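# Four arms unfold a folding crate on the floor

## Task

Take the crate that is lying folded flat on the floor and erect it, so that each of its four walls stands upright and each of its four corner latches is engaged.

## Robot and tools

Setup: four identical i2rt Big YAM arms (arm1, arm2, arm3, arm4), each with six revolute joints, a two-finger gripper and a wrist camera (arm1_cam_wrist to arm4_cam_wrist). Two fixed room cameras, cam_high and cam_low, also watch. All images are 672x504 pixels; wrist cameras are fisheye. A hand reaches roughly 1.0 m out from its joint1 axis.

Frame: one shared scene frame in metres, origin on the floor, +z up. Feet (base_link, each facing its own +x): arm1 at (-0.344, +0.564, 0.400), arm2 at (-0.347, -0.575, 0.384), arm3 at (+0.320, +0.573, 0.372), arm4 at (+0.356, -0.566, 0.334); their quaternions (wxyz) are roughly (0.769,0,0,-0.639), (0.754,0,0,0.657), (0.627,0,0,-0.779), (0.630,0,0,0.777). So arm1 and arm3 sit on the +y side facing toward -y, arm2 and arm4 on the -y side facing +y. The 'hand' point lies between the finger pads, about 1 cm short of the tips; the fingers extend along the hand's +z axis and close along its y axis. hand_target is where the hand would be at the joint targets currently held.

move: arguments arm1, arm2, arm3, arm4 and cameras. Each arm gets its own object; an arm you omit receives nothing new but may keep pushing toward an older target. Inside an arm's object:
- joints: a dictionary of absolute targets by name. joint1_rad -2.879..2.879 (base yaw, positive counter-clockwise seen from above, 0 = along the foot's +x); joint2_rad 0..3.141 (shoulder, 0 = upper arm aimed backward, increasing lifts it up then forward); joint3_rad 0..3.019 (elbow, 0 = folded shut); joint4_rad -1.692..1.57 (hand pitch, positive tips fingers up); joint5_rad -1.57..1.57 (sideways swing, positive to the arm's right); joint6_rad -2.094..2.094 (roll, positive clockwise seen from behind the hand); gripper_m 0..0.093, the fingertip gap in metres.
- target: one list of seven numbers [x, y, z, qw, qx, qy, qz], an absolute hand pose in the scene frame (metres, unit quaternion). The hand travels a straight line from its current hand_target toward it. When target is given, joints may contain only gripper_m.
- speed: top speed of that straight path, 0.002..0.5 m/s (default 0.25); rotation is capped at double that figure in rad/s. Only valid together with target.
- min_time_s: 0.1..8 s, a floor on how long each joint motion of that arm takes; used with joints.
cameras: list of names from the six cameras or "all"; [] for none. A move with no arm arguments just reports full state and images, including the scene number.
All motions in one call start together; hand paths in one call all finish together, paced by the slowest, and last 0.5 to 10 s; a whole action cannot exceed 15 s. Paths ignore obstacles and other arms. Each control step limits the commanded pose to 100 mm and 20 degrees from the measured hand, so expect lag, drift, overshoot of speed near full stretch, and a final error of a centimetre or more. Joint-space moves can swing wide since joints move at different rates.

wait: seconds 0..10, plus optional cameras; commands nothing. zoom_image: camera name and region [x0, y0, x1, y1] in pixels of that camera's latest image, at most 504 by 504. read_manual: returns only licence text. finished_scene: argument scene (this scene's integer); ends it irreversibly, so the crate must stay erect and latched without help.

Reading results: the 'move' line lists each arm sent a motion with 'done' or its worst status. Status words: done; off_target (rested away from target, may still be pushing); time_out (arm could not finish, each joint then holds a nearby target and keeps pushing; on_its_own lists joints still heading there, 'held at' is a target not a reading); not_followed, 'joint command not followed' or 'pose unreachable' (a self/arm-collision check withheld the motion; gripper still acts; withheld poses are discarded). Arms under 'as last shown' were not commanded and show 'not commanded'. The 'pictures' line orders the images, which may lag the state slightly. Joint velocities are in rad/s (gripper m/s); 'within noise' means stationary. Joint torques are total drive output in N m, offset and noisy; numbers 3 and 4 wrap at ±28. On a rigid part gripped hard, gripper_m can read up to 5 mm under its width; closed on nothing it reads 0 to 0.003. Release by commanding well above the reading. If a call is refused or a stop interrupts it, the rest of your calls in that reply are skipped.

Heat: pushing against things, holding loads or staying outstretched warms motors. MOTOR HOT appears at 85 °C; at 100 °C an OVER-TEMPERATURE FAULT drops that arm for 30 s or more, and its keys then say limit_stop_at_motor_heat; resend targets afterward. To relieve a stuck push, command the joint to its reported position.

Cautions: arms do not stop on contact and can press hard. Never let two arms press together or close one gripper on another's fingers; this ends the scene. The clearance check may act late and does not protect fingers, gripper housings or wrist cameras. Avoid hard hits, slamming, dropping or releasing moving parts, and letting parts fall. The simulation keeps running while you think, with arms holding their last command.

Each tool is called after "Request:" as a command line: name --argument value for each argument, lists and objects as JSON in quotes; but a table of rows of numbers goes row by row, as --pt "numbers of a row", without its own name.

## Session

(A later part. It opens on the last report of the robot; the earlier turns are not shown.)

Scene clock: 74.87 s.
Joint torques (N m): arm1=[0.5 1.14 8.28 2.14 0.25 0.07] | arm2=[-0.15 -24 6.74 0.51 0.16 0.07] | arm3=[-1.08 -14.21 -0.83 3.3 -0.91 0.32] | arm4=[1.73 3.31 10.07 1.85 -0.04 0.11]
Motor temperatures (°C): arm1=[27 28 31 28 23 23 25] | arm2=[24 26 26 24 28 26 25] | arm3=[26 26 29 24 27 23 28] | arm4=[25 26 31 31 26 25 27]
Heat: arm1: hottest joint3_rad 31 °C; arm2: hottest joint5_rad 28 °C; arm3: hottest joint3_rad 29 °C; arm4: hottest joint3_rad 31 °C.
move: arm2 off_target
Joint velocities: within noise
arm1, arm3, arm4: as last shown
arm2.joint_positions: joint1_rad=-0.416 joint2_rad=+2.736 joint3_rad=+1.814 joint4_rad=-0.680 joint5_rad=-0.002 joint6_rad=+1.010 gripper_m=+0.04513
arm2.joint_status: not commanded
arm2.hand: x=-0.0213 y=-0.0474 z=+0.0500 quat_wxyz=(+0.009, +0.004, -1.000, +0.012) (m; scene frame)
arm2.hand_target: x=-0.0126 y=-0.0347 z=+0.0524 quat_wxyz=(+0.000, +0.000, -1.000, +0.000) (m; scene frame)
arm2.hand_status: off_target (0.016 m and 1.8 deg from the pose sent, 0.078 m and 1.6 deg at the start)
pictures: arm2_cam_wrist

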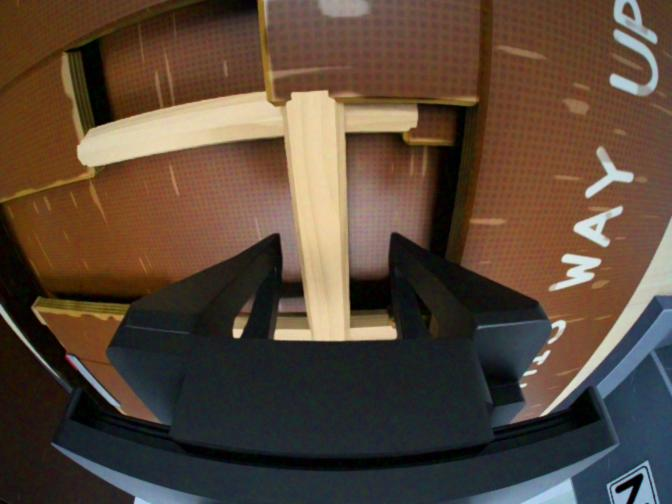

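Request:
move --arm2 '{"joints":{"gripper_m":0.008}}'

Request:
move --arm2 '{"target":[-0.02,-0.056,0.12,0,0,0.989,0.148],"speed":0.15}'

Request:
move --arm2 '{"target":[-0.02,-0.09,0.182,0,0,0.956,0.292],"speed":0.15}' --cameras '["cam_low","arm2_cam_wrist"]'

Scene clock: 76.47 s.
Joint torques (N m): arm1=[-0.03 1.44 8.4 2.26 0.2 0.1] | arm2=[-0.38 -24.06 6.45 0.39 0.14 0.2] | arm3=[-1.73 -14.51 -0.8 3.44 -0.9 0.32] | arm4=[1.73 3.31 10.07 1.85 -0.04 0.11]
Motor temperatures (°C): arm1=[27 28 31 28 23 23 25] | arm2=[24 26 26 24 28 26 25] | arm3=[26 26 29 24 27 23 28] | arm4=[25 26 31 31 26 25 27]
Heat: arm1: hottest joint3_rad 31 °C; arm2: hottest joint5_rad 28 °C; arm3: hottest joint3_rad 29 °C; arm4: hottest joint3_rad 31 °C.
move: arm2 off_target
Joint velocities: within noise
arm1, arm3, arm4: as last shown
arm2.joint_positions: joint1_rad=-0.413 joint2_rad=+2.737 joint3_rad=+1.818 joint4_rad=-0.673 joint5_rad=-0.001 joint6_rad=+0.998 gripper_m=+0.01721
arm2.joint_status: gripper_m off_target (ended at +0.01724, target +0.00800)
arm2.hand: x=-0.0208 y=-0.0434 z=+0.0501 quat_wxyz=(+0.005, +0.012, -1.000, +0.008) (m; scene frame)
arm2.hand_target: x=-0.0122 y=-0.0337 z=+0.0522 quat_wxyz=(-0.002, +0.000, -1.000, -0.002) (m; scene frame)
arm2.hand_status: not commanded
pictures: none

Scene clock: 78.20 s.
Joint torques (N m): arm1=[0.21 1.44 8.28 2.17 0.18 0.09] | arm2=[-0.85 -25.52 2.52 0.29 -0.09 0.11] | arm3=[-1.49 -13.92 -0.8 3.45 -0.92 0.31] | arm4=[1.73 3.25 10.07 1.85 -0.04 0.11]
Motor temperatures (°C): arm1=[27 28 31 28 23 23 25] | arm2=[24 26 26 24 28 26 25] | arm3=[26 26 29 24 27 23 28] | arm4=[25 26 31 31 26 25 27]
Heat: arm1: hottest joint3_rad 31 °C; arm2: hottest joint5_rad 28 °C; arm3: hottest joint3_rad 29 °C; arm4: hottest joint3_rad 31 °C.
move: arm2 off_target
Joint velocities: within noise
arm1, arm3, arm4: as last shown
arm2.joint_positions: joint1_rad=-0.463 joint2_rad=+2.527 joint3_rad=+1.463 joint4_rad=-0.252 joint5_rad=-0.167 joint6_rad=+0.969 gripper_m=+0.01719
arm2.joint_status: not commanded
arm2.hand: x=-0.0214 y=-0.0493 z=+0.1061 quat_wxyz=(-0.004, +0.012, -0.988, -0.151) (m; scene frame)
arm2.hand_target: x=-0.0191 y=-0.0545 z=+0.1197 quat_wxyz=(-0.002, +0.000, -0.989, -0.150) (m; scene frame)
arm2.hand_status: off_target (0.015 m and 1.5 deg from the pose sent, 0.071 m and 18.0 deg at the start)
pictures: none

Scene clock: 79.87 s.
Joint torques (N m): arm1=[-0.97 1.79 8.27 2.13 0.22 0.11] | arm2=[-1.08 -23.41 1.68 0.32 -0.22 0.01] | arm3=[-1.32 -14.56 -0.66 3.43 -0.92 0.32] | arm4=[1.73 3.31 10.07 1.87 -0.04 0.11]
Motor temperatures (°C): arm1=[27 28 32 28 23 23 25] | arm2=[24 27 26 24 28 26 25] | arm3=[26 26 29 24 27 23 28] | arm4=[25 26 31 31 26 25 27]
Heat: arm1: hottest joint3_rad 32 °C; arm2: hottest joint5_rad 28 °C; arm3: hottest joint3_rad 29 °C; arm4: hottest joint3_rad 31 °C.
move: arm2 off_target
Joint velocities: within noise
arm1.joint_positions: joint1_rad=-0.585 joint2_rad=+0.620 joint3_rad=+1.408 joint4_rad=-1.557 joint5_rad=+0.191 joint6_rad=-0.040 gripper_m=+0.09396
arm1.joint_status: not commanded
arm1.hand: x=-0.4494 y=+0.3976 z=+0.9080 quat_wxyz=(-0.135, -0.774, -0.490, +0.379) (m; scene frame)
arm1.hand_target: x=-0.4487 y=+0.3992 z=+0.9183 quat_wxyz=(-0.142, -0.770, -0.486, +0.388) (m; scene frame)
arm1.hand_status: not commanded
arm2.joint_positions: joint1_rad=-0.551 joint2_rad=+2.357 joint3_rad=+1.163 joint4_rad=+0.108 joint5_rad=-0.358 joint6_rad=+0.955 gripper_m=+0.01721
arm2.joint_status: not commanded
arm2.hand: x=-0.0196 y=-0.0811 z=+0.1699 quat_wxyz=(-0.006, +0.009, -0.956, -0.293) (m; scene frame)
arm2.hand_target: x=-0.0189 y=-0.0899 z=+0.1819 quat_wxyz=(-0.003, -0.001, -0.957, -0.291) (m; scene frame)
arm2.hand_status: off_target (0.015 m and 1.3 deg from the pose sent, 0.086 m and 16.7 deg at the start)
arm3: as last shown
arm4.joint_positions: joint1_rad=+0.790 joint2_rad=+0.548 joint3_rad=+1.366 joint4_rad=-1.267 joint5_rad=+0.241 joint6_rad=-0.097 gripper_m=+0.09396
arm4.joint_status: not commanded
arm4.hand: x=+0.1989 y=-0.4149 z=+0.8936 quat_wxyz=(-0.270, +0.802, -0.260, -0.465) (m; scene frame)
arm4.hand_target: x=+0.2019 y=-0.4169 z=+0.9028 quat_wxyz=(-0.272, +0.796, -0.260, -0.474) (m; scene frame)
arm4.hand_status: not commanded
pictures: arm2_cam_wrist, cam_low

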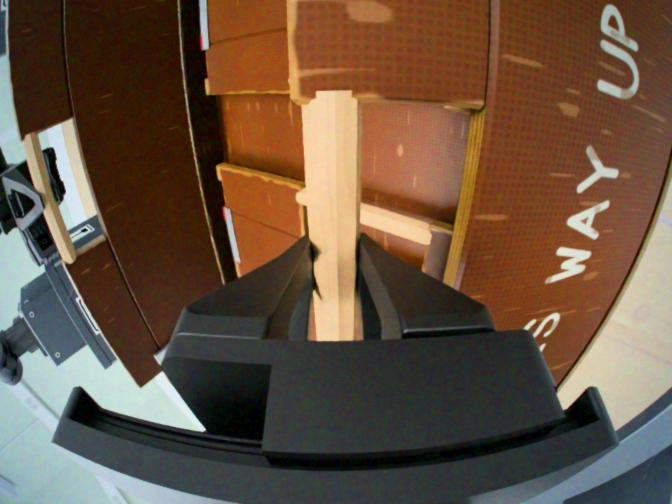

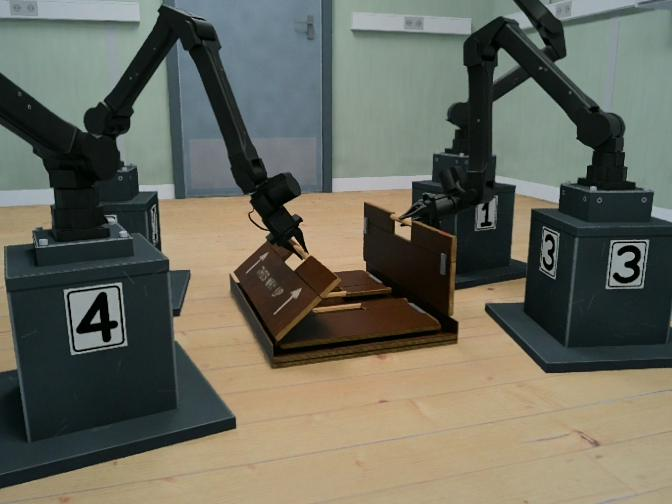

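Request:
move --arm2 '{"target":[-0.02,-0.14,0.226,0,0,0.903,0.431],"speed":0.15}'

Request:
move --arm2 '{"target":[-0.02,-0.20,0.248,0,0,0.829,0.559],"speed":0.15}'

Request:
move --arm2 '{"target":[-0.02,-0.238,0.25,0,0,0.78,0.626],"speed":0.15}'

Request:
move --arm4 '{"target":[0.1,-0.1,0.35,0,0.7071,-0.7071,0]}' --arm1 '{"target":[-0.15,0.08,0.35,0,0.7071,0.7071,0]}' --cameras '["all"]'

Scene clock: 83.53 s.
Joint torques (N m): arm1=[-0.32 1.2 8.35 2.1 0.25 0.06] | arm2=[-0.79 -20.25 1.01 1.24 -0.52 0.09] | arm3=[-1.79 -13.92 -0.75 3.34 -0.9 0.3] | arm4=[1.73 3.31 10.07 1.85 -0.04 0.11]
Motor temperatures (°C): arm1=[27 28 32 28 23 23 25] | arm2=[24 27 26 24 28 26 25] | arm3=[26 26 29 24 27 23 28] | arm4=[25 26 31 31 26 25 27]
Heat: arm1: hottest joint3_rad 32 °C; arm2: hottest joint5_rad 28 °C; arm3: hottest joint3_rad 29 °C; arm4: hottest joint3_rad 31 °C.
move: arm2 off_target
Joint velocities: within noise
arm1, arm3, arm4: as last shown
arm2.joint_positions: joint1_rad=-0.683 joint2_rad=+2.283 joint3_rad=+0.927 joint4_rad=+0.475 joint5_rad=-0.601 joint6_rad=+0.958 gripper_m=+0.01726
arm2.joint_status: not commanded
arm2.hand: x=-0.0184 y=-0.1343 z=+0.2161 quat_wxyz=(-0.002, +0.007, -0.904, -0.427) (m; scene frame)
arm2.hand_target: x=-0.0204 y=-0.1410 z=+0.2243 quat_wxyz=(+0.003, -0.004, -0.904, -0.428) (m; scene frame)
arm2.hand_status: off_target (0.012 m and 1.0 deg from the pose sent, 0.081 m and 17.0 deg at the start)
pictures: none

Scene clock: 85.37 s.
Joint torques (N m): arm1=[-0.26 1.67 8.25 2.04 0.21 0.08] | arm2=[-0.56 -17.73 0.5 2.28 -1.15 0.15] | arm3=[-1.79 -14.21 -0.84 3.3 -0.92 0.32] | arm4=[1.73 3.31 10.07 1.87 -0.04 0.11]
Motor temperatures (°C): arm1=[27 28 32 28 23 23 25] | arm2=[24 27 26 25 28 26 25] | arm3=[26 26 28 24 27 23 28] | arm4=[25 26 31 31 26 25 27]
Heat: arm1: hottest joint3_rad 32 °C; arm2: hottest joint5_rad 28 °C; arm3: hottest joint3_rad 28 °C; arm4: hottest joint3_rad 31 °C.
move: arm2 done
Joint velocities: within noise
arm1, arm3, arm4: as last shown
arm2.joint_positions: joint1_rad=-0.855 joint2_rad=+2.351 joint3_rad=+0.777 joint4_rad=+0.918 joint5_rad=-0.865 joint6_rad=+1.033 gripper_m=+0.01699
arm2.joint_status: not commanded
arm2.hand: x=-0.0143 y=-0.1997 z=+0.2404 quat_wxyz=(-0.007, -0.002, -0.835, -0.550) (m; scene frame)
arm2.hand_target: x=-0.0163 y=-0.2009 z=+0.2491 quat_wxyz=(-0.002, -0.004, -0.828, -0.560) (m; scene frame)
arm2.hand_status: done (0.009 m and 1.5 deg from the pose sent, 0.073 m and 17.5 deg at the start)
pictures: none

Scene clock: 86.90 s.
Joint torques (N m): arm1=[-0.44 1.44 8.4 2.1 0.23 0.05] | arm2=[-2.49 -16.73 -1.21 2.99 -2.18 0.03] | arm3=[-1.44 -14.51 -0.73 3.38 -0.89 0.32] | arm4=[1.73 3.31 10.07 1.85 -0.04 0.11]
Motor temperatures (°C): arm1=[27 28 32 28 23 23 25] | arm2=[24 27 26 25 28 26 25] | arm3=[26 26 28 24 27 23 28] | arm4=[25 26 31 31 26 25 27]
Heat: arm1: hottest joint3_rad 32 °C; arm2: hottest joint5_rad 28 °C; arm3: hottest joint3_rad 28 °C; arm4: hottest joint3_rad 31 °C.
move: arm2 off_target
Joint velocities: within noise
arm1, arm4: as last shown
arm2.joint_positions: joint1_rad=-0.919 joint2_rad=+2.473 joint3_rad=+0.781 joint4_rad=+1.233 joint5_rad=-1.003 joint6_rad=+1.173 gripper_m=+0.01699
arm2.joint_status: not commanded
arm2.hand: x=-0.0137 y=-0.2184 z=+0.2427 quat_wxyz=(-0.003, +0.000, -0.787, -0.617) (m; scene frame)
arm2.hand_target: x=-0.0187 y=-0.2306 z=+0.2514 quat_wxyz=(+0.002, +0.004, -0.778, -0.628) (m; scene frame)
arm2.hand_status: off_target (0.022 m and 1.3 deg from the pose sent, 0.040 m and 10.8 deg at the start)
arm3.joint_positions: joint1_rad=-0.827 joint2_rad=+2.395 joint3_rad=+0.794 joint4_rad=+1.171 joint5_rad=-0.991 joint6_rad=+1.171 gripper_m=+0.01670
arm3.joint_status: not commanded
arm3.hand: x=-0.0278 y=+0.2020 z=+0.2556 quat_wxyz=(-0.621, -0.784, -0.009, +0.012) (m; scene frame)
arm3.hand_target: x=-0.0219 y=+0.2086 z=+0.2566 quat_wxyz=(-0.626, -0.780, +0.000, +0.000) (m; scene frame)
arm3.hand_status: not commanded
pictures: none

Scene clock: 90.77 s.
Joint torques (N m): arm1=[0.38 -19.02 9.11 0.39 0.08 -0.04] | arm2=[-2.49 -16.73 -1.18 3 -2.18 0] | arm3=[-1.32 -13.98 -0.94 3.43 -0.91 0.3] | arm4=[1.67 -16.32 11.79 -0.55 -0.13 0.31]
Motor temperatures (°C): arm1=[27 28 32 28 23 23 25] | arm2=[24 27 26 25 29 26 25] | arm3=[26 26 28 24 27 23 28] | arm4=[25 26 31 31 26 25 27]
Heat: arm1: hottest joint3_rad 32 °C; arm2: hottest joint5_rad 29 °C; arm3: hottest joint3_rad 28 °C; arm4: hottest joint3_rad 31 °C.
move: arm1 off_target; arm4 off_target
Joint velocities: within noise
arm1.joint_positions: joint1_rad=+0.191 joint2_rad=+1.979 joint3_rad=+1.213 joint4_rad=-0.851 joint5_rad=-0.006 joint6_rad=+0.393 gripper_m=+0.09396
arm1.joint_status: not commanded
arm1.hand: x=-0.1612 y=+0.1005 z=+0.3402 quat_wxyz=(+0.020, -0.713, -0.701, -0.008) (m; scene frame)
arm1.hand_target: x=-0.1494 y=+0.0845 z=+0.3479 quat_wxyz=(+0.005, -0.705, -0.709, -0.002) (m; scene frame)
arm1.hand_status: off_target (0.025 m and 2.7 deg from the pose sent, 0.708 m and 53.4 deg at the start)
arm2, arm3: as last shown
arm4.joint_positions: joint1_rad=+0.292 joint2_rad=+1.884 joint3_rad=+1.291 joint4_rad=-1.005 joint5_rad=-0.007 joint6_rad=+0.487 gripper_m=+0.09396
arm4.joint_status: not commanded
arm4.hand: x=+0.1094 y=-0.1162 z=+0.3429 quat_wxyz=(+0.007, +0.711, -0.703, +0.012) (m; scene frame)
arm4.hand_target: x=+0.1042 y=-0.1017 z=+0.3484 quat_wxyz=(+0.006, +0.703, -0.711, +0.003) (m; scene frame)
arm4.hand_status: off_target (0.020 m and 1.8 deg from the pose sent, 0.636 m and 82.7 deg at the start)
pictures: arm1_cam_wrist, arm2_cam_wrist, arm3_cam_wrist, arm4_cam_wrist, cam_high, cam_low

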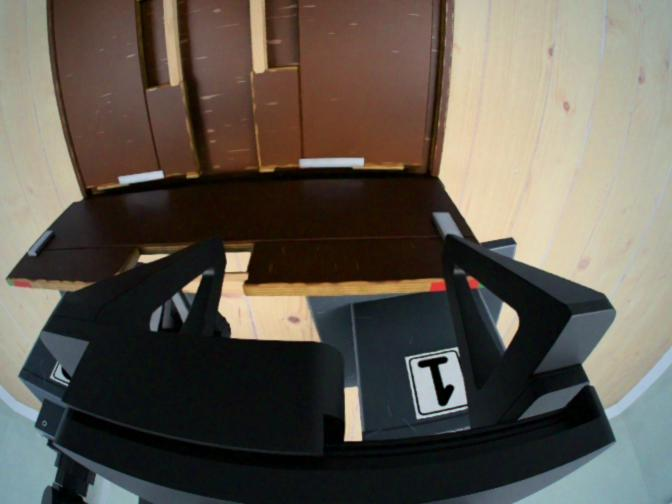

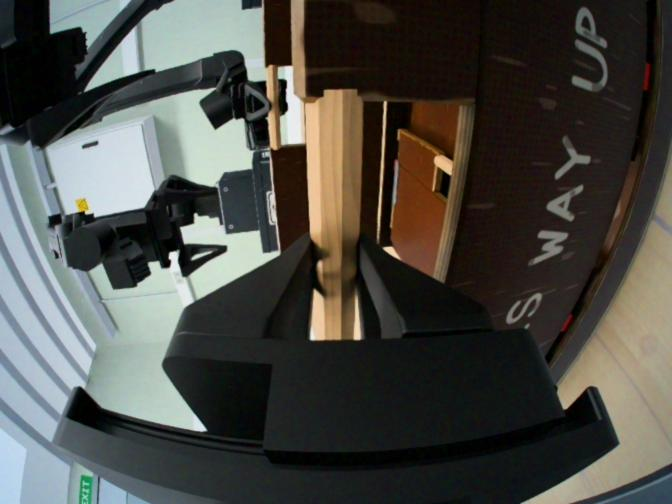

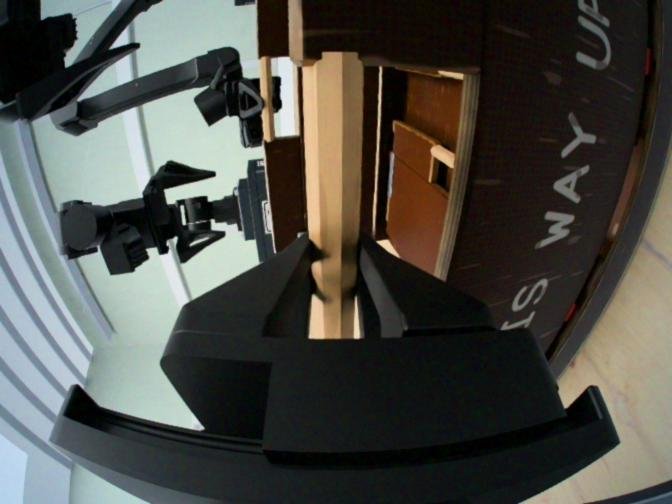

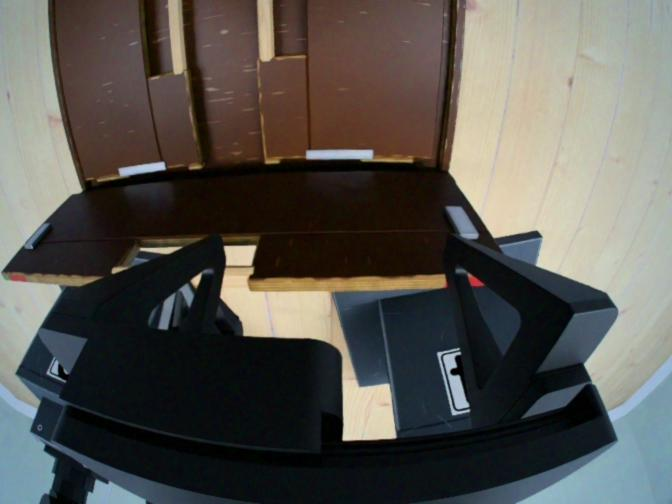

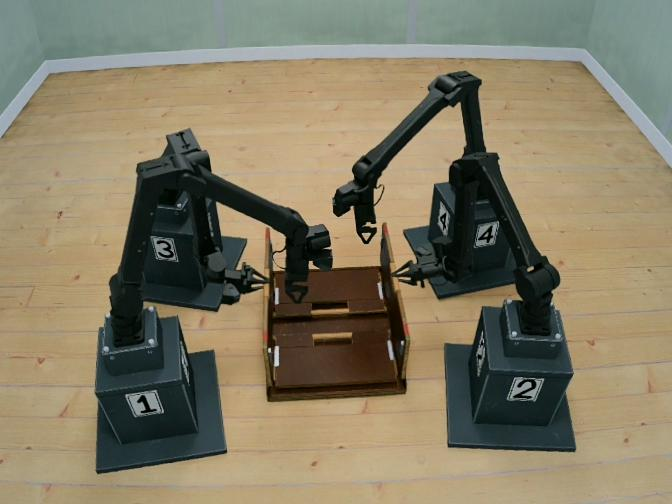

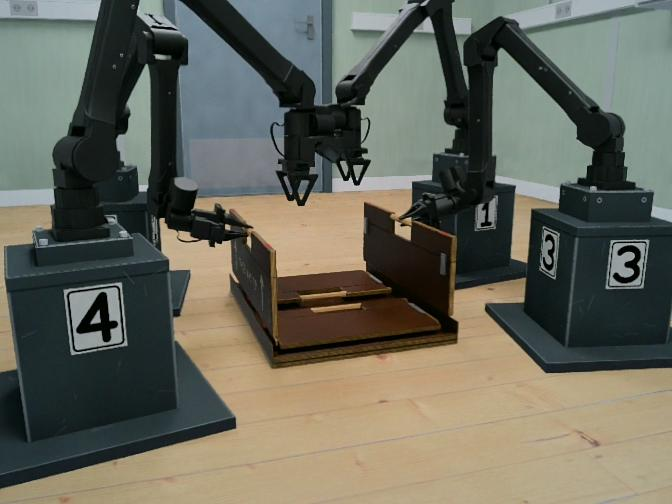

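Request:
zoom_image --camera "arm1_cam_wrist" --region '[0, 0, 504, 310]'

Request:
zoom_image --camera "cam_low" --region '[220, 180, 470, 380]'

Request:
zoom_image --camera "cam_high" --region '[250, 210, 430, 410]'

Scaled by 1.000.

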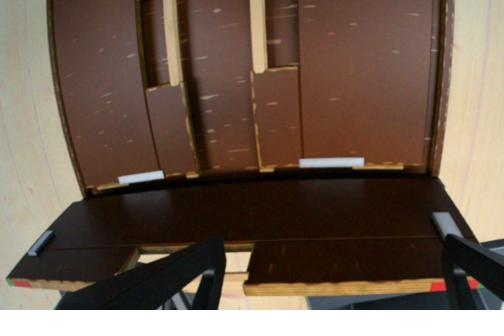

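Scaled by 2.016 from the camera's 672x504 image, which has a finer 960x720 frame.

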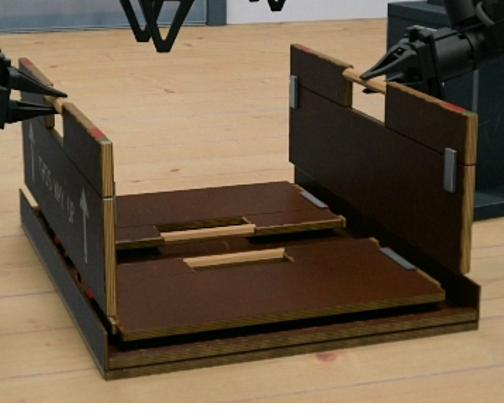

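Scaled by 2.520 from the camera's 672x504 image, which has a finer 960x720 frame.

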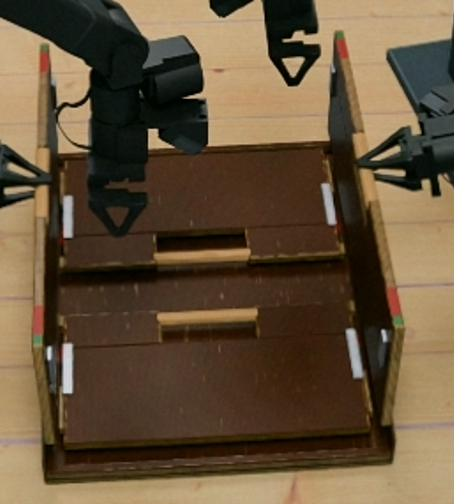

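Request:
move --arm1 '{"target":[-0.067,-0.028,0.13,0,0.7071,0.7071,0],"joints":{"gripper_m":0.045}}' --arm4 '{"target":[0.15,-0.13,0.38,0,0.7071,-0.7071,0],"joints":{"gripper_m":0.045}}' --cameras '["arm1_cam_wrist","cam_low","cam_high"]'

Scene clock: 100.13 s.
Joint torques (N m): arm1=[0.32 -25.29 8.57 0.24 0.16 0.18] | arm2=[-2.49 -16.79 -1.2 3.02 -2.18 0] | arm3=[-1.14 -14.04 -0.83 3.29 -0.88 0.3] | arm4=[1.44 -15.91 7.65 -0.42 0.01 -0.11]
Motor temperatures (°C): arm1=[27 28 33 28 23 23 25] | arm2=[24 27 25 25 30 26 26] | arm3=[26 26 28 24 28 23 28] | arm4=[25 26 31 31 26 25 27]
Heat: arm1: hottest joint3_rad 33 °C; arm2: hottest joint5_rad 30 °C; arm3: hottest joint3_rad 28 °C; arm4: hottest joint3_rad 31 °C.
move: arm1 off_target; arm4 done
Joint velocities: within noise
arm1.joint_positions: joint1_rad=+0.246 joint2_rad=+2.633 joint3_rad=+1.798 joint4_rad=-0.758 joint5_rad=-0.007 joint6_rad=+0.422 gripper_m=+0.04506
arm1.joint_status: all done
arm1.hand: x=-0.0792 y=-0.0154 z=+0.1264 quat_wxyz=(+0.009, -0.704, -0.710, -0.003) (m; scene frame)
arm1.hand_target: x=-0.0678 y=-0.0255 z=+0.1290 quat_wxyz=(+0.000, -0.706, -0.708, +0.000) (m; scene frame)
arm1.hand_status: off_target (0.018 m and 1.2 deg from the pose sent, 0.264 m and 2.7 deg at the start)
arm2, arm3: as last shown
arm4.joint_positions: joint1_rad=+0.240 joint2_rad=+1.754 joint3_rad=+1.219 joint4_rad=-1.019 joint5_rad=-0.003 joint6_rad=+0.469 gripper_m=+0.04507
arm4.joint_status: all done
arm4.hand: x=+0.1437 y=-0.1241 z=+0.3823 quat_wxyz=(-0.001, +0.700, -0.715, -0.009) (m; scene frame)
arm4.hand_target: x=+0.1497 y=-0.1295 z=+0.3799 quat_wxyz=(+0.001, +0.704, -0.710, +0.000) (m; scene frame)
arm4.hand_status: done (0.009 m and 1.6 deg from the pose sent, 0.057 m and 1.8 deg at the start)
pictures: arm1_cam_wrist, cam_high, cam_low

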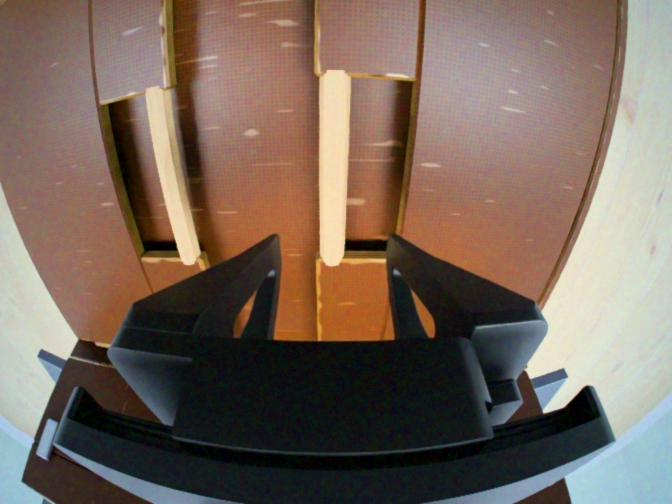

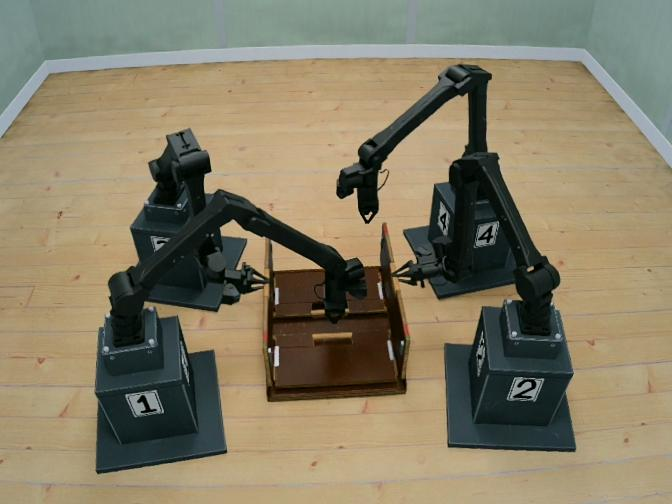

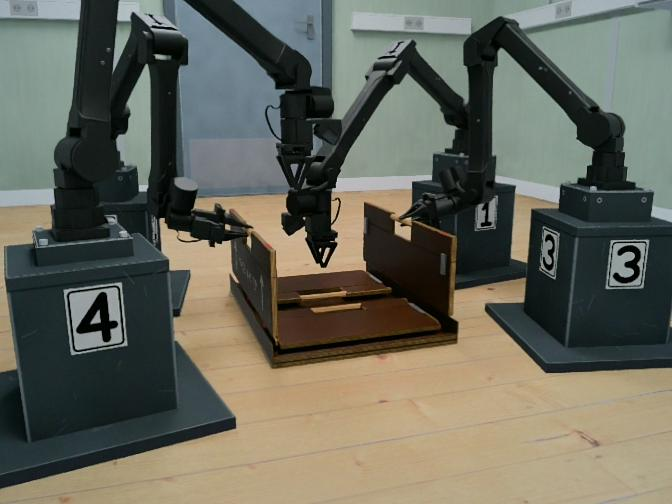

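Request:
move --arm1 '{"target":[-0.065,-0.018,0.045,0,0.7071,0.7071,0],"speed":0.1}' --cameras '["arm1_cam_wrist"]'

Request:
move --arm1 '{"joints":{"gripper_m":0.008}}' --cameras '["arm1_cam_wrist","cam_low"]'

Scene clock: 103.57 s.
Joint torques (N m): arm1=[0.32 -25.35 7.86 0.87 0.12 0.19] | arm2=[-2.55 -16.79 -1.18 3 -2.18 -0.01] | arm3=[-1.44 -14.51 -0.66 3.44 -0.89 0.3] | arm4=[1.32 -15.97 7.65 -0.44 0 -0.11]
Motor temperatures (°C): arm1=[27 28 33 28 23 23 25] | arm2=[24 27 25 25 30 26 26] | arm3=[26 26 28 24 28 23 28] | arm4=[25 26 30 31 26 25 27]
Heat: arm1: hottest joint3_rad 33 °C; arm2: hottest joint5_rad 30 °C; arm3: hottest joint3_rad 28 °C; arm4: hottest joint4_rad 31 °C.
move: arm1 off_target
Joint velocities: within noise
arm1.joint_positions: joint1_rad=+0.255 joint2_rad=+2.798 joint3_rad=+1.891 joint4_rad=-0.698 joint5_rad=-0.007 joint6_rad=+0.436 gripper_m=+0.04506
arm1.joint_status: not commanded
arm1.hand: x=-0.0780 y=-0.0057 z=+0.0470 quat_wxyz=(+0.015, -0.706, -0.708, -0.005) (m; scene frame)
arm1.hand_target: x=-0.0654 y=-0.0168 z=+0.0461 quat_wxyz=(+0.000, -0.707, -0.707, +0.000) (m; scene frame)
arm1.hand_status: off_target (0.018 m and 1.8 deg from the pose sent, 0.083 m and 1.2 deg at the start)
arm2, arm3, arm4: as last shown
pictures: arm1_cam_wrist

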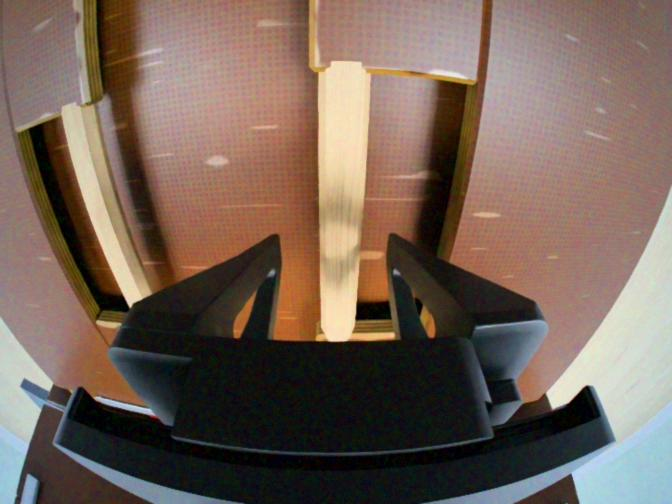

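Scene clock: 104.23 s.
Joint torques (N m): arm1=[0.67 -25.41 7.87 0.99 0.12 0.18] | arm2=[-2.49 -16.79 -1.21 3.02 -2.18 -0.01] | arm3=[-0.97 -13.8 -0.81 3.43 -0.92 0.31] | arm4=[1.32 -16.03 7.65 -0.44 0 -0.11]
Motor temperatures (°C): arm1=[27 29 33 28 23 23 25] | arm2=[24 27 25 25 30 26 26] | arm3=[26 26 28 24 28 23 28] | arm4=[25 26 30 31 26 25 27]
Heat: arm1: hottest joint3_rad 33 °C; arm2: hottest joint5_rad 30 °C; arm3: hottest joint3_rad 28 °C; arm4: hottest joint4_rad 31 °C.
move: arm1 done
Joint velocities: within noise
arm1.joint_positions: joint1_rad=+0.255 joint2_rad=+2.800 joint3_rad=+1.891 joint4_rad=-0.698 joint5_rad=-0.007 joint6_rad=+0.436 gripper_m=+0.00814
arm1.joint_status: all done
arm1.hand: x=-0.0783 y=-0.0050 z=+0.0461 quat_wxyz=(+0.016, -0.706, -0.708, -0.005) (m; scene frame)
arm1.hand_target: x=-0.0657 y=-0.0161 z=+0.0452 quat_wxyz=(+0.001, -0.707, -0.707, +0.000) (m; scene frame)
arm1.hand_status: not commanded
arm2, arm3, arm4: as last shown
pictures: arm1_cam_wrist, cam_low

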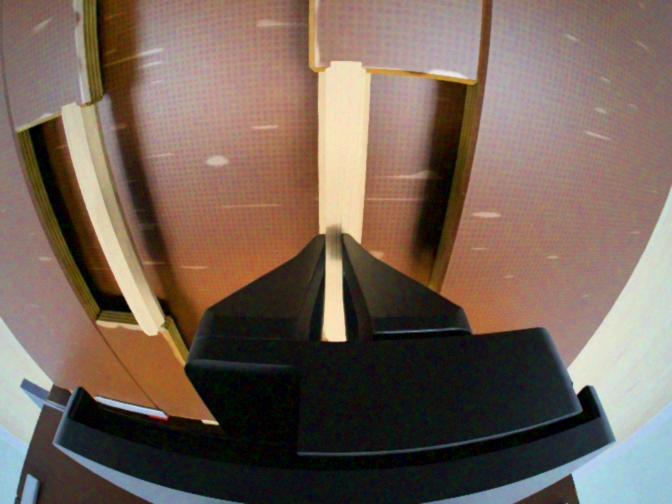

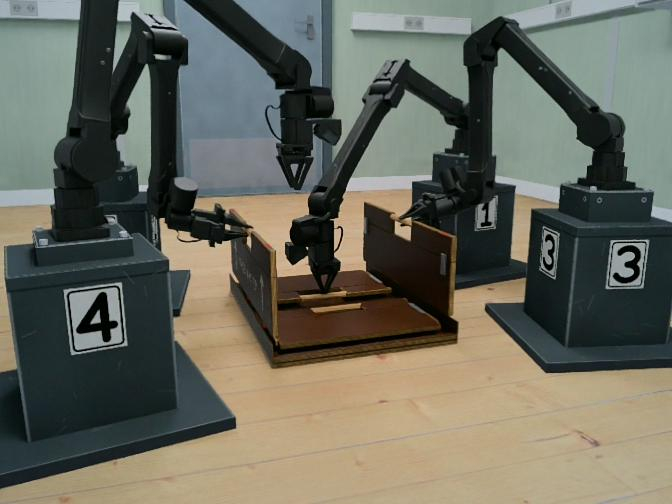

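Request:
move --arm1 '{"joints":{"gripper_m":0.045}}'

Request:
move --arm1 '{"target":[-0.065,-0.02,0.026,0,0.7071,0.7071,0],"speed":0.1}' --cameras '["arm1_cam_wrist"]'

Request:
move --arm1 '{"joints":{"gripper_m":0.008}}'

Scene clock: 106.00 s.
Joint torques (N m): arm1=[0.79 -25.64 7.92 0.92 0.19 0.22] | arm2=[-2.55 -16.79 -1.2 3 -2.18 0] | arm3=[-1.79 -14.62 -0.91 3.48 -0.93 0.32] | arm4=[1.26 -15.97 7.66 -0.44 0.01 -0.11]
Motor temperatures (°C): arm1=[27 29 33 28 23 23 25] | arm2=[24 27 25 25 30 26 26] | arm3=[26 26 28 24 28 23 28] | arm4=[25 26 30 31 26 25 27]
Heat: arm1: hottest joint3_rad 33 °C; arm2: hottest joint5_rad 30 °C; arm3: hottest joint3_rad 28 °C; arm4: hottest joint4_rad 31 °C.
move: arm1 done
Joint velocities: within noise
arm1.joint_positions: joint1_rad=+0.255 joint2_rad=+2.800 joint3_rad=+1.891 joint4_rad=-0.698 joint5_rad=-0.007 joint6_rad=+0.436 gripper_m=+0.04486
arm1.joint_status: all done
arm1.hand: x=-0.0783 y=-0.0050 z=+0.0461 quat_wxyz=(+0.016, -0.706, -0.708, -0.005) (m; scene frame)
arm1.hand_target: x=-0.0657 y=-0.0161 z=+0.0452 quat_wxyz=(+0.001, -0.707, -0.707, +0.000) (m; scene frame)
arm1.hand_status: not commanded
arm2, arm3, arm4: as last shown
pictures: none

Scene clock: 107.40 s.
Joint torques (N m): arm1=[0.79 -25.52 7.98 0.98 0.16 0.15] | arm2=[-2.55 -16.85 -1.18 3 -2.18 0] | arm3=[-1.61 -14.21 -0.83 3.49 -0.95 0.3] | arm4=[1.32 -15.97 7.66 -0.44 0.01 -0.11]
Motor temperatures (°C): arm1=[27 29 33 28 23 23 25] | arm2=[24 27 25 25 31 26 26] | arm3=[26 26 28 24 28 23 28] | arm4=[25 26 30 31 26 25 27]
Heat: arm1: hottest joint3_rad 33 °C; arm2: hottest joint5_rad 31 °C; arm3: hottest joint3_rad 28 °C; arm4: hottest joint4_rad 31 °C.
move: arm1 off_target
Joint velocities: within noise
arm1.joint_positions: joint1_rad=+0.255 joint2_rad=+2.849 joint3_rad=+1.942 joint4_rad=-0.693 joint5_rad=-0.007 joint6_rad=+0.436 gripper_m=+0.04494
arm1.joint_status: not commanded
arm1.hand: x=-0.0764 y=-0.0093 z=+0.0277 quat_wxyz=(+0.013, -0.706, -0.708, -0.004) (m; scene frame)
arm1.hand_target: x=-0.0649 y=-0.0200 z=+0.0267 quat_wxyz=(-0.001, -0.707, -0.707, +0.000) (m; scene frame)
arm1.hand_status: off_target (0.016 m and 1.5 deg from the pose sent, 0.028 m and 1.9 deg at the start)
arm2, arm3, arm4: as last shown
pictures: arm1_cam_wrist

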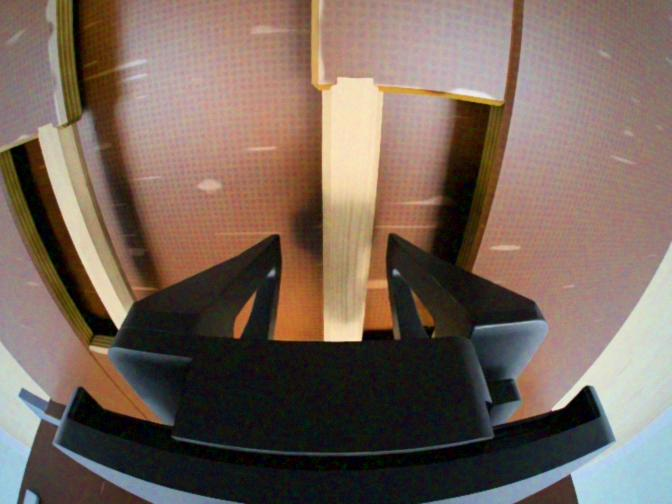

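Scene clock: 108.20 s.
Joint torques (N m): arm1=[0.38 -25 7.91 0.96 -0.03 0.2] | arm2=[-2.49 -16.79 -1.2 3 -2.18 0] | arm3=[-1.38 -14.04 -0.84 3.4 -0.9 0.32] | arm4=[1.32 -15.97 7.66 -0.43 0.01 -0.11]
Motor temperatures (°C): arm1=[27 29 33 28 23 23 25] | arm2=[24 27 25 25 31 26 26] | arm3=[26 26 28 24 28 23 28] | arm4=[25 26 30 31 26 25 27]
Heat: arm1: hottest joint3_rad 33 °C; arm2: hottest joint5_rad 31 °C; arm3: hottest joint3_rad 28 °C; arm4: hottest joint4_rad 31 °C.
move: arm1 off_target
Joint velocities: within noise
arm1.joint_positions: joint1_rad=+0.251 joint2_rad=+2.849 joint3_rad=+1.942 joint4_rad=-0.696 joint5_rad=+0.005 joint6_rad=+0.445 gripper_m=+0.01716
arm1.joint_status: gripper_m off_target (ended at +0.01719, target +0.00800)
arm1.hand: x=-0.0813 y=-0.0107 z=+0.0278 quat_wxyz=(+0.016, -0.710, -0.704, +0.001) (m; scene frame)
arm1.hand_target: x=-0.0688 y=-0.0219 z=+0.0268 quat_wxyz=(+0.000, -0.712, -0.702, +0.004) (m; scene frame)
arm1.hand_status: not commanded
arm2, arm3, arm4: as last shown
pictures: none

Request:
move --arm1 '{"target":[-0.084,-0.018,0.105,0.086,0.702,0.702,0.086],"speed":0.15}'

Request:
move --arm1 '{"target":[-0.123,-0.018,0.173,0.171,0.686,0.686,0.171],"speed":0.15}' --cameras '["arm1_cam_wrist","cam_low","cam_high"]'

Scene clock: 112.37 s.
Joint torques (N m): arm1=[-0.79 -28.98 4.36 0.54 -0.25 -0.07] | arm2=[-2.55 -16.79 -1.2 3.02 -2.18 0] | arm3=[-1.38 -14.51 -0.84 3.41 -0.87 0.31] | arm4=[1.32 -15.97 7.66 -0.44 0 -0.11]
Motor temperatures (°C): arm1=[27 29 33 28 23 23 25] | arm2=[24 27 25 25 31 26 26] | arm3=[26 26 28 24 28 23 28] | arm4=[25 26 30 31 26 25 27]
Heat: arm1: hottest joint3_rad 33 °C; arm2: hottest joint5_rad 31 °C; arm3: hottest joint3_rad 28 °C; arm4: hottest joint4_rad 31 °C.
move: arm1 off_target
Joint velocities: within noise
arm1.joint_positions: joint1_rad=+0.175 joint2_rad=+2.682 joint3_rad=+1.726 joint4_rad=-0.552 joint5_rad=-0.230 joint6_rad=+0.379 gripper_m=+0.01714
arm1.joint_status: not commanded
arm1.hand: x=-0.0884 y=-0.0103 z=+0.0845 quat_wxyz=(-0.075, -0.706, -0.698, -0.088) (m; scene frame)
arm1.hand_target: x=-0.0865 y=-0.0208 z=+0.1042 quat_wxyz=(-0.088, -0.702, -0.702, -0.085) (m; scene frame)
arm1.hand_status: off_target (0.022 m and 1.5 deg from the pose sent, 0.078 m and 15.4 deg at the start)
arm2.joint_positions: joint1_rad=-0.919 joint2_rad=+2.473 joint3_rad=+0.781 joint4_rad=+1.233 joint5_rad=-1.003 joint6_rad=+1.173 gripper_m=+0.01699
arm2.joint_status: not commanded
arm2.hand: x=-0.0137 y=-0.2184 z=+0.2427 quat_wxyz=(-0.003, +0.000, -0.787, -0.617) (m; scene frame)
arm2.hand_target: x=-0.0187 y=-0.2306 z=+0.2514 quat_wxyz=(+0.002, +0.004, -0.778, -0.628) (m; scene frame)
arm2.hand_status: not commanded
arm3.joint_positions: joint1_rad=-0.827 joint2_rad=+2.395 joint3_rad=+0.794 joint4_rad=+1.171 joint5_rad=-0.991 joint6_rad=+1.171 gripper_m=+0.01670
arm3.joint_status: not commanded
arm3.hand: x=-0.0278 y=+0.2020 z=+0.2556 quat_wxyz=(-0.621, -0.784, -0.009, +0.012) (m; scene frame)
arm3.hand_target: x=-0.0219 y=+0.2086 z=+0.2566 quat_wxyz=(-0.626, -0.780, +0.000, +0.000) (m; scene frame)
arm3.hand_status: not commanded
arm4: as last shown
pictures: none

Scene clock: 113.93 s.
Joint torques (N m): arm1=[-0.91 -29.16 3.9 0.08 -0.04 -0.09] | arm2=[-2.49 -16.79 -1.2 3.03 -2.18 0] | arm3=[-1.32 -13.98 -0.88 3.37 -0.87 0.26] | arm4=[1.26 -15.91 7.66 -0.44 0 -0.11]
Motor temperatures (°C): arm1=[27 29 33 28 23 23 25] | arm2=[24 27 25 25 31 26 26] | arm3=[26 26 28 24 28 23 28] | arm4=[25 26 30 31 26 25 27]
Heat: arm1: hottest joint3_rad 33 °C; arm2: hottest joint5_rad 31 °C; arm3: hottest joint3_rad 28 °C; arm4: hottest joint4_rad 31 °C.
move: arm1 off_target
Joint velocities: within noise
arm1.joint_positions: joint1_rad=+0.065 joint2_rad=+2.541 joint3_rad=+1.569 joint4_rad=-0.489 joint5_rad=-0.486 joint6_rad=+0.290 gripper_m=+0.01717
arm1.joint_status: not commanded
arm1.hand: x=-0.1158 y=-0.0112 z=+0.1487 quat_wxyz=(-0.165, -0.690, -0.682, -0.179) (m; scene frame)
arm1.hand_target: x=-0.1198 y=-0.0190 z=+0.1722 quat_wxyz=(-0.173, -0.687, -0.685, -0.171) (m; scene frame)
arm1.hand_status: off_target (0.026 m and 1.3 deg from the pose sent, 0.095 m and 14.8 deg at the start)
arm2, arm3, arm4: as last shown
pictures: arm1_cam_wrist, cam_high, cam_low

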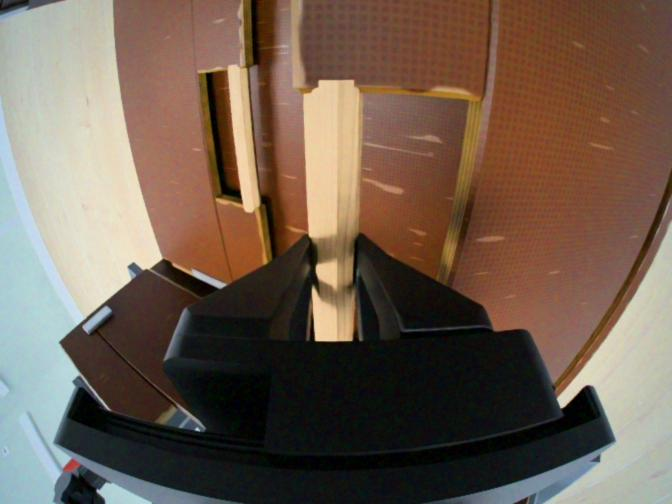

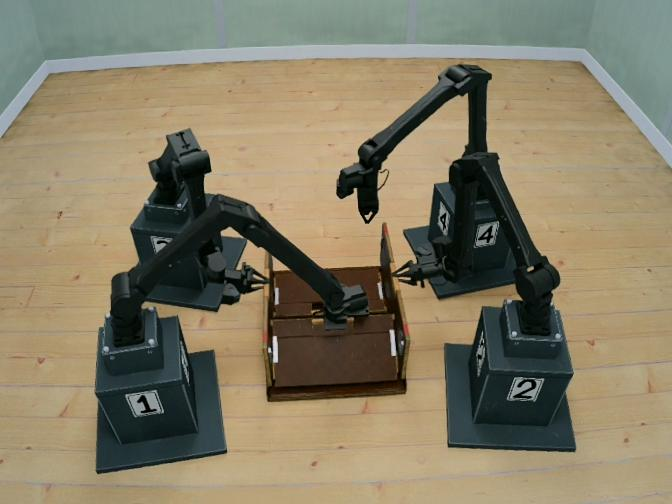

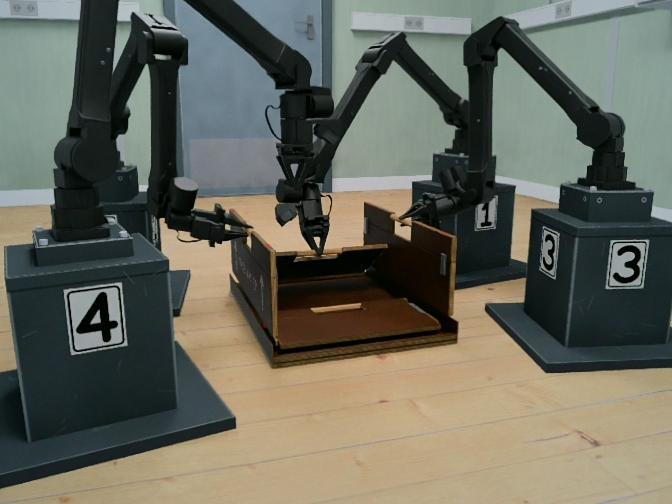

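Request:
move --arm1 '{"target":[-0.177,-0.018,0.232,0.23,0.669,0.669,0.23],"speed":0.15}'

Request:
move --arm1 '{"target":[-0.25,-0.018,0.262,0.31,0.636,0.636,0.31],"speed":0.15}' --cameras '["arm1_cam_wrist","cam_low","cam_high"]'

Scene clock: 117.23 s.
Joint torques (N m): arm1=[-1.2 -28.57 4.53 -0.44 -0.37 -0.11] | arm2=[-2.49 -16.79 -1.18 3.03 -2.18 0] | arm3=[-1.03 -13.8 -0.81 3.4 -0.9 0.34] | arm4=[1.32 -15.97 7.66 -0.44 0.01 -0.11]
Motor temperatures (°C): arm1=[27 30 33 28 23 23 25] | arm2=[24 27 25 25 31 26 26] | arm3=[26 26 28 24 28 23 28] | arm4=[25 27 30 31 26 25 27]
Heat: arm1: hottest joint3_rad 33 °C; arm2: hottest joint5_rad 31 °C; arm3: hottest joint3_rad 28 °C; arm4: hottest joint4_rad 31 °C.
move: arm1 off_target
Joint velocities: within noise
arm1.joint_positions: joint1_rad=-0.072 joint2_rad=+2.433 joint3_rad=+1.489 joint4_rad=-0.563 joint5_rad=-0.664 joint6_rad=+0.149 gripper_m=+0.01677
arm1.joint_status: not commanded
arm1.hand: x=-0.1724 y=-0.0122 z=+0.2077 quat_wxyz=(-0.222, -0.673, -0.665, -0.236) (m; scene frame)
arm1.hand_target: x=-0.1767 y=-0.0181 z=+0.2310 quat_wxyz=(-0.230, -0.669, -0.668, -0.231) (m; scene frame)
arm1.hand_status: off_target (0.025 m and 1.3 deg from the pose sent, 0.104 m and 9.9 deg at the start)
arm2, arm3: as last shown
arm4.joint_positions: joint1_rad=+0.240 joint2_rad=+1.754 joint3_rad=+1.219 joint4_rad=-1.019 joint5_rad=-0.003 joint6_rad=+0.469 gripper_m=+0.04507
arm4.joint_status: not commanded
arm4.hand: x=+0.1437 y=-0.1241 z=+0.3823 quat_wxyz=(-0.001, +0.700, -0.715, -0.009) (m; scene frame)
arm4.hand_target: x=+0.1497 y=-0.1295 z=+0.3799 quat_wxyz=(+0.001, +0.704, -0.710, +0.000) (m; scene frame)
arm4.hand_status: not commanded
pictures: none

Scene clock: 118.87 s.
Joint torques (N m): arm1=[-0.91 -27.16 5.81 -2.14 -0.82 -0.34] | arm2=[-2.49 -16.85 -1.21 3 -1.94 0] | arm3=[-1.44 -14.33 -0.88 3.43 -0.86 0.32] | arm4=[1.32 -15.97 7.66 -0.44 0.01 -0.11]
Motor temperatures (°C): arm1=[27 30 32 28 23 23 25] | arm2=[24 27 25 25 31 26 26] | arm3=[26 26 27 24 28 23 28] | arm4=[25 27 30 31 26 25 27]
Heat: arm1: hottest joint3_rad 32 °C; arm2: hottest joint5_rad 31 °C; arm3: hottest joint5_rad 28 °C; arm4: hottest joint4_rad 31 °C.
move: arm1 off_target
Joint velocities: within noise
arm1.joint_positions: joint1_rad=-0.240 joint2_rad=+2.436 joint3_rad=+1.513 joint4_rad=-0.730 joint5_rad=-0.900 joint6_rad=-0.080 gripper_m=+0.01668
arm1.joint_status: not commanded
arm1.hand: x=-0.2410 y=-0.0125 z=+0.2407 quat_wxyz=(-0.303, -0.641, -0.633, -0.310) (m; scene frame)
arm1.hand_target: x=-0.2454 y=-0.0179 z=+0.2620 quat_wxyz=(-0.310, -0.634, -0.637, -0.311) (m; scene frame)
arm1.hand_status: off_target (0.024 m and 1.1 deg from the pose sent, 0.095 m and 14.2 deg at the start)
arm2.joint_positions: joint1_rad=-0.919 joint2_rad=+2.475 joint3_rad=+0.781 joint4_rad=+1.233 joint5_rad=-1.007 joint6_rad=+1.173 gripper_m=+0.01699
arm2.joint_status: not commanded
arm2.hand: x=-0.0148 y=-0.2185 z=+0.2423 quat_wxyz=(+0.000, +0.001, -0.787, -0.618) (m; scene frame)
arm2.hand_target: x=-0.0187 y=-0.2307 z=+0.2510 quat_wxyz=(+0.002, +0.004, -0.778, -0.628) (m; scene frame)
arm2.hand_status: not commanded
arm3.joint_positions: joint1_rad=-0.827 joint2_rad=+2.395 joint3_rad=+0.792 joint4_rad=+1.172 joint5_rad=-0.992 joint6_rad=+1.173 gripper_m=+0.01670
arm3.joint_status: not commanded
arm3.hand: x=-0.0270 y=+0.2022 z=+0.2557 quat_wxyz=(-0.621, -0.784, -0.008, +0.011) (m; scene frame)
arm3.hand_target: x=-0.0214 y=+0.2089 z=+0.2566 quat_wxyz=(-0.626, -0.780, +0.000, -0.001) (m; scene frame)
arm3.hand_status: not commanded
arm4: as last shown
pictures: arm1_cam_wrist, cam_high, cam_low

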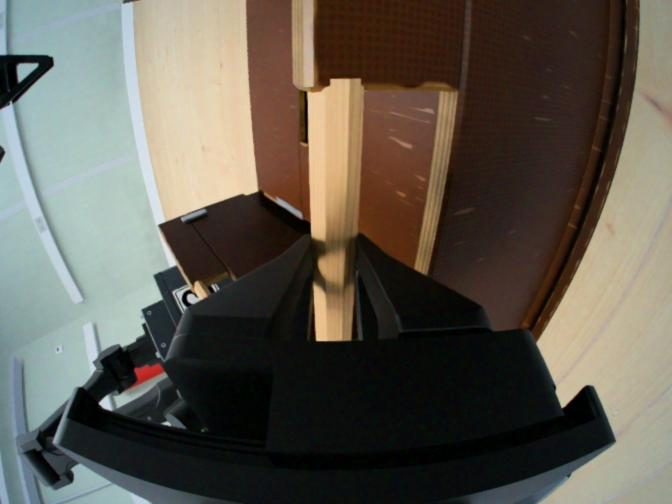

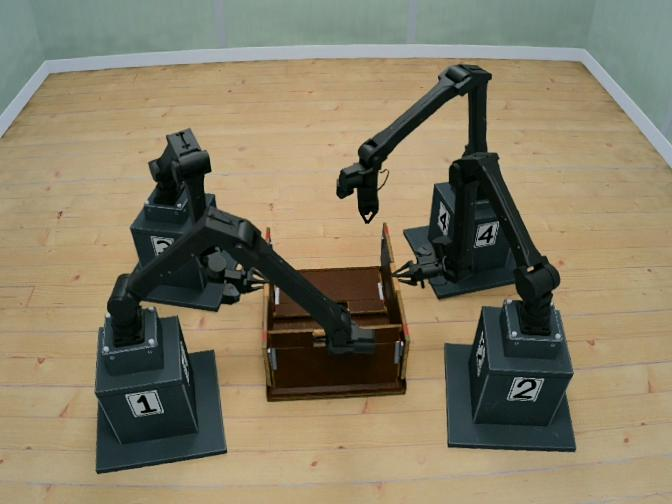

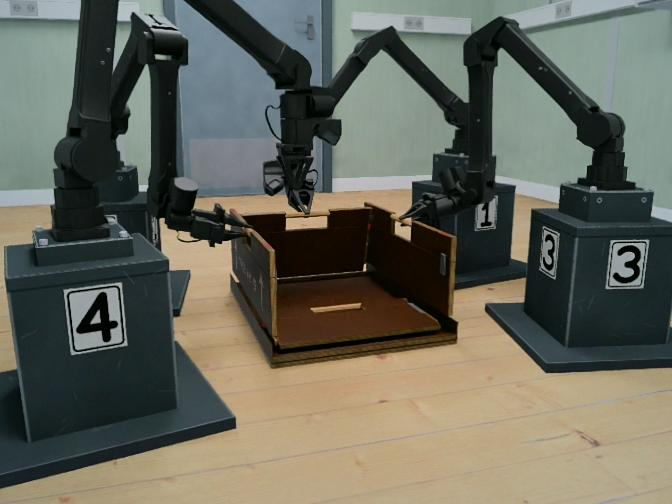

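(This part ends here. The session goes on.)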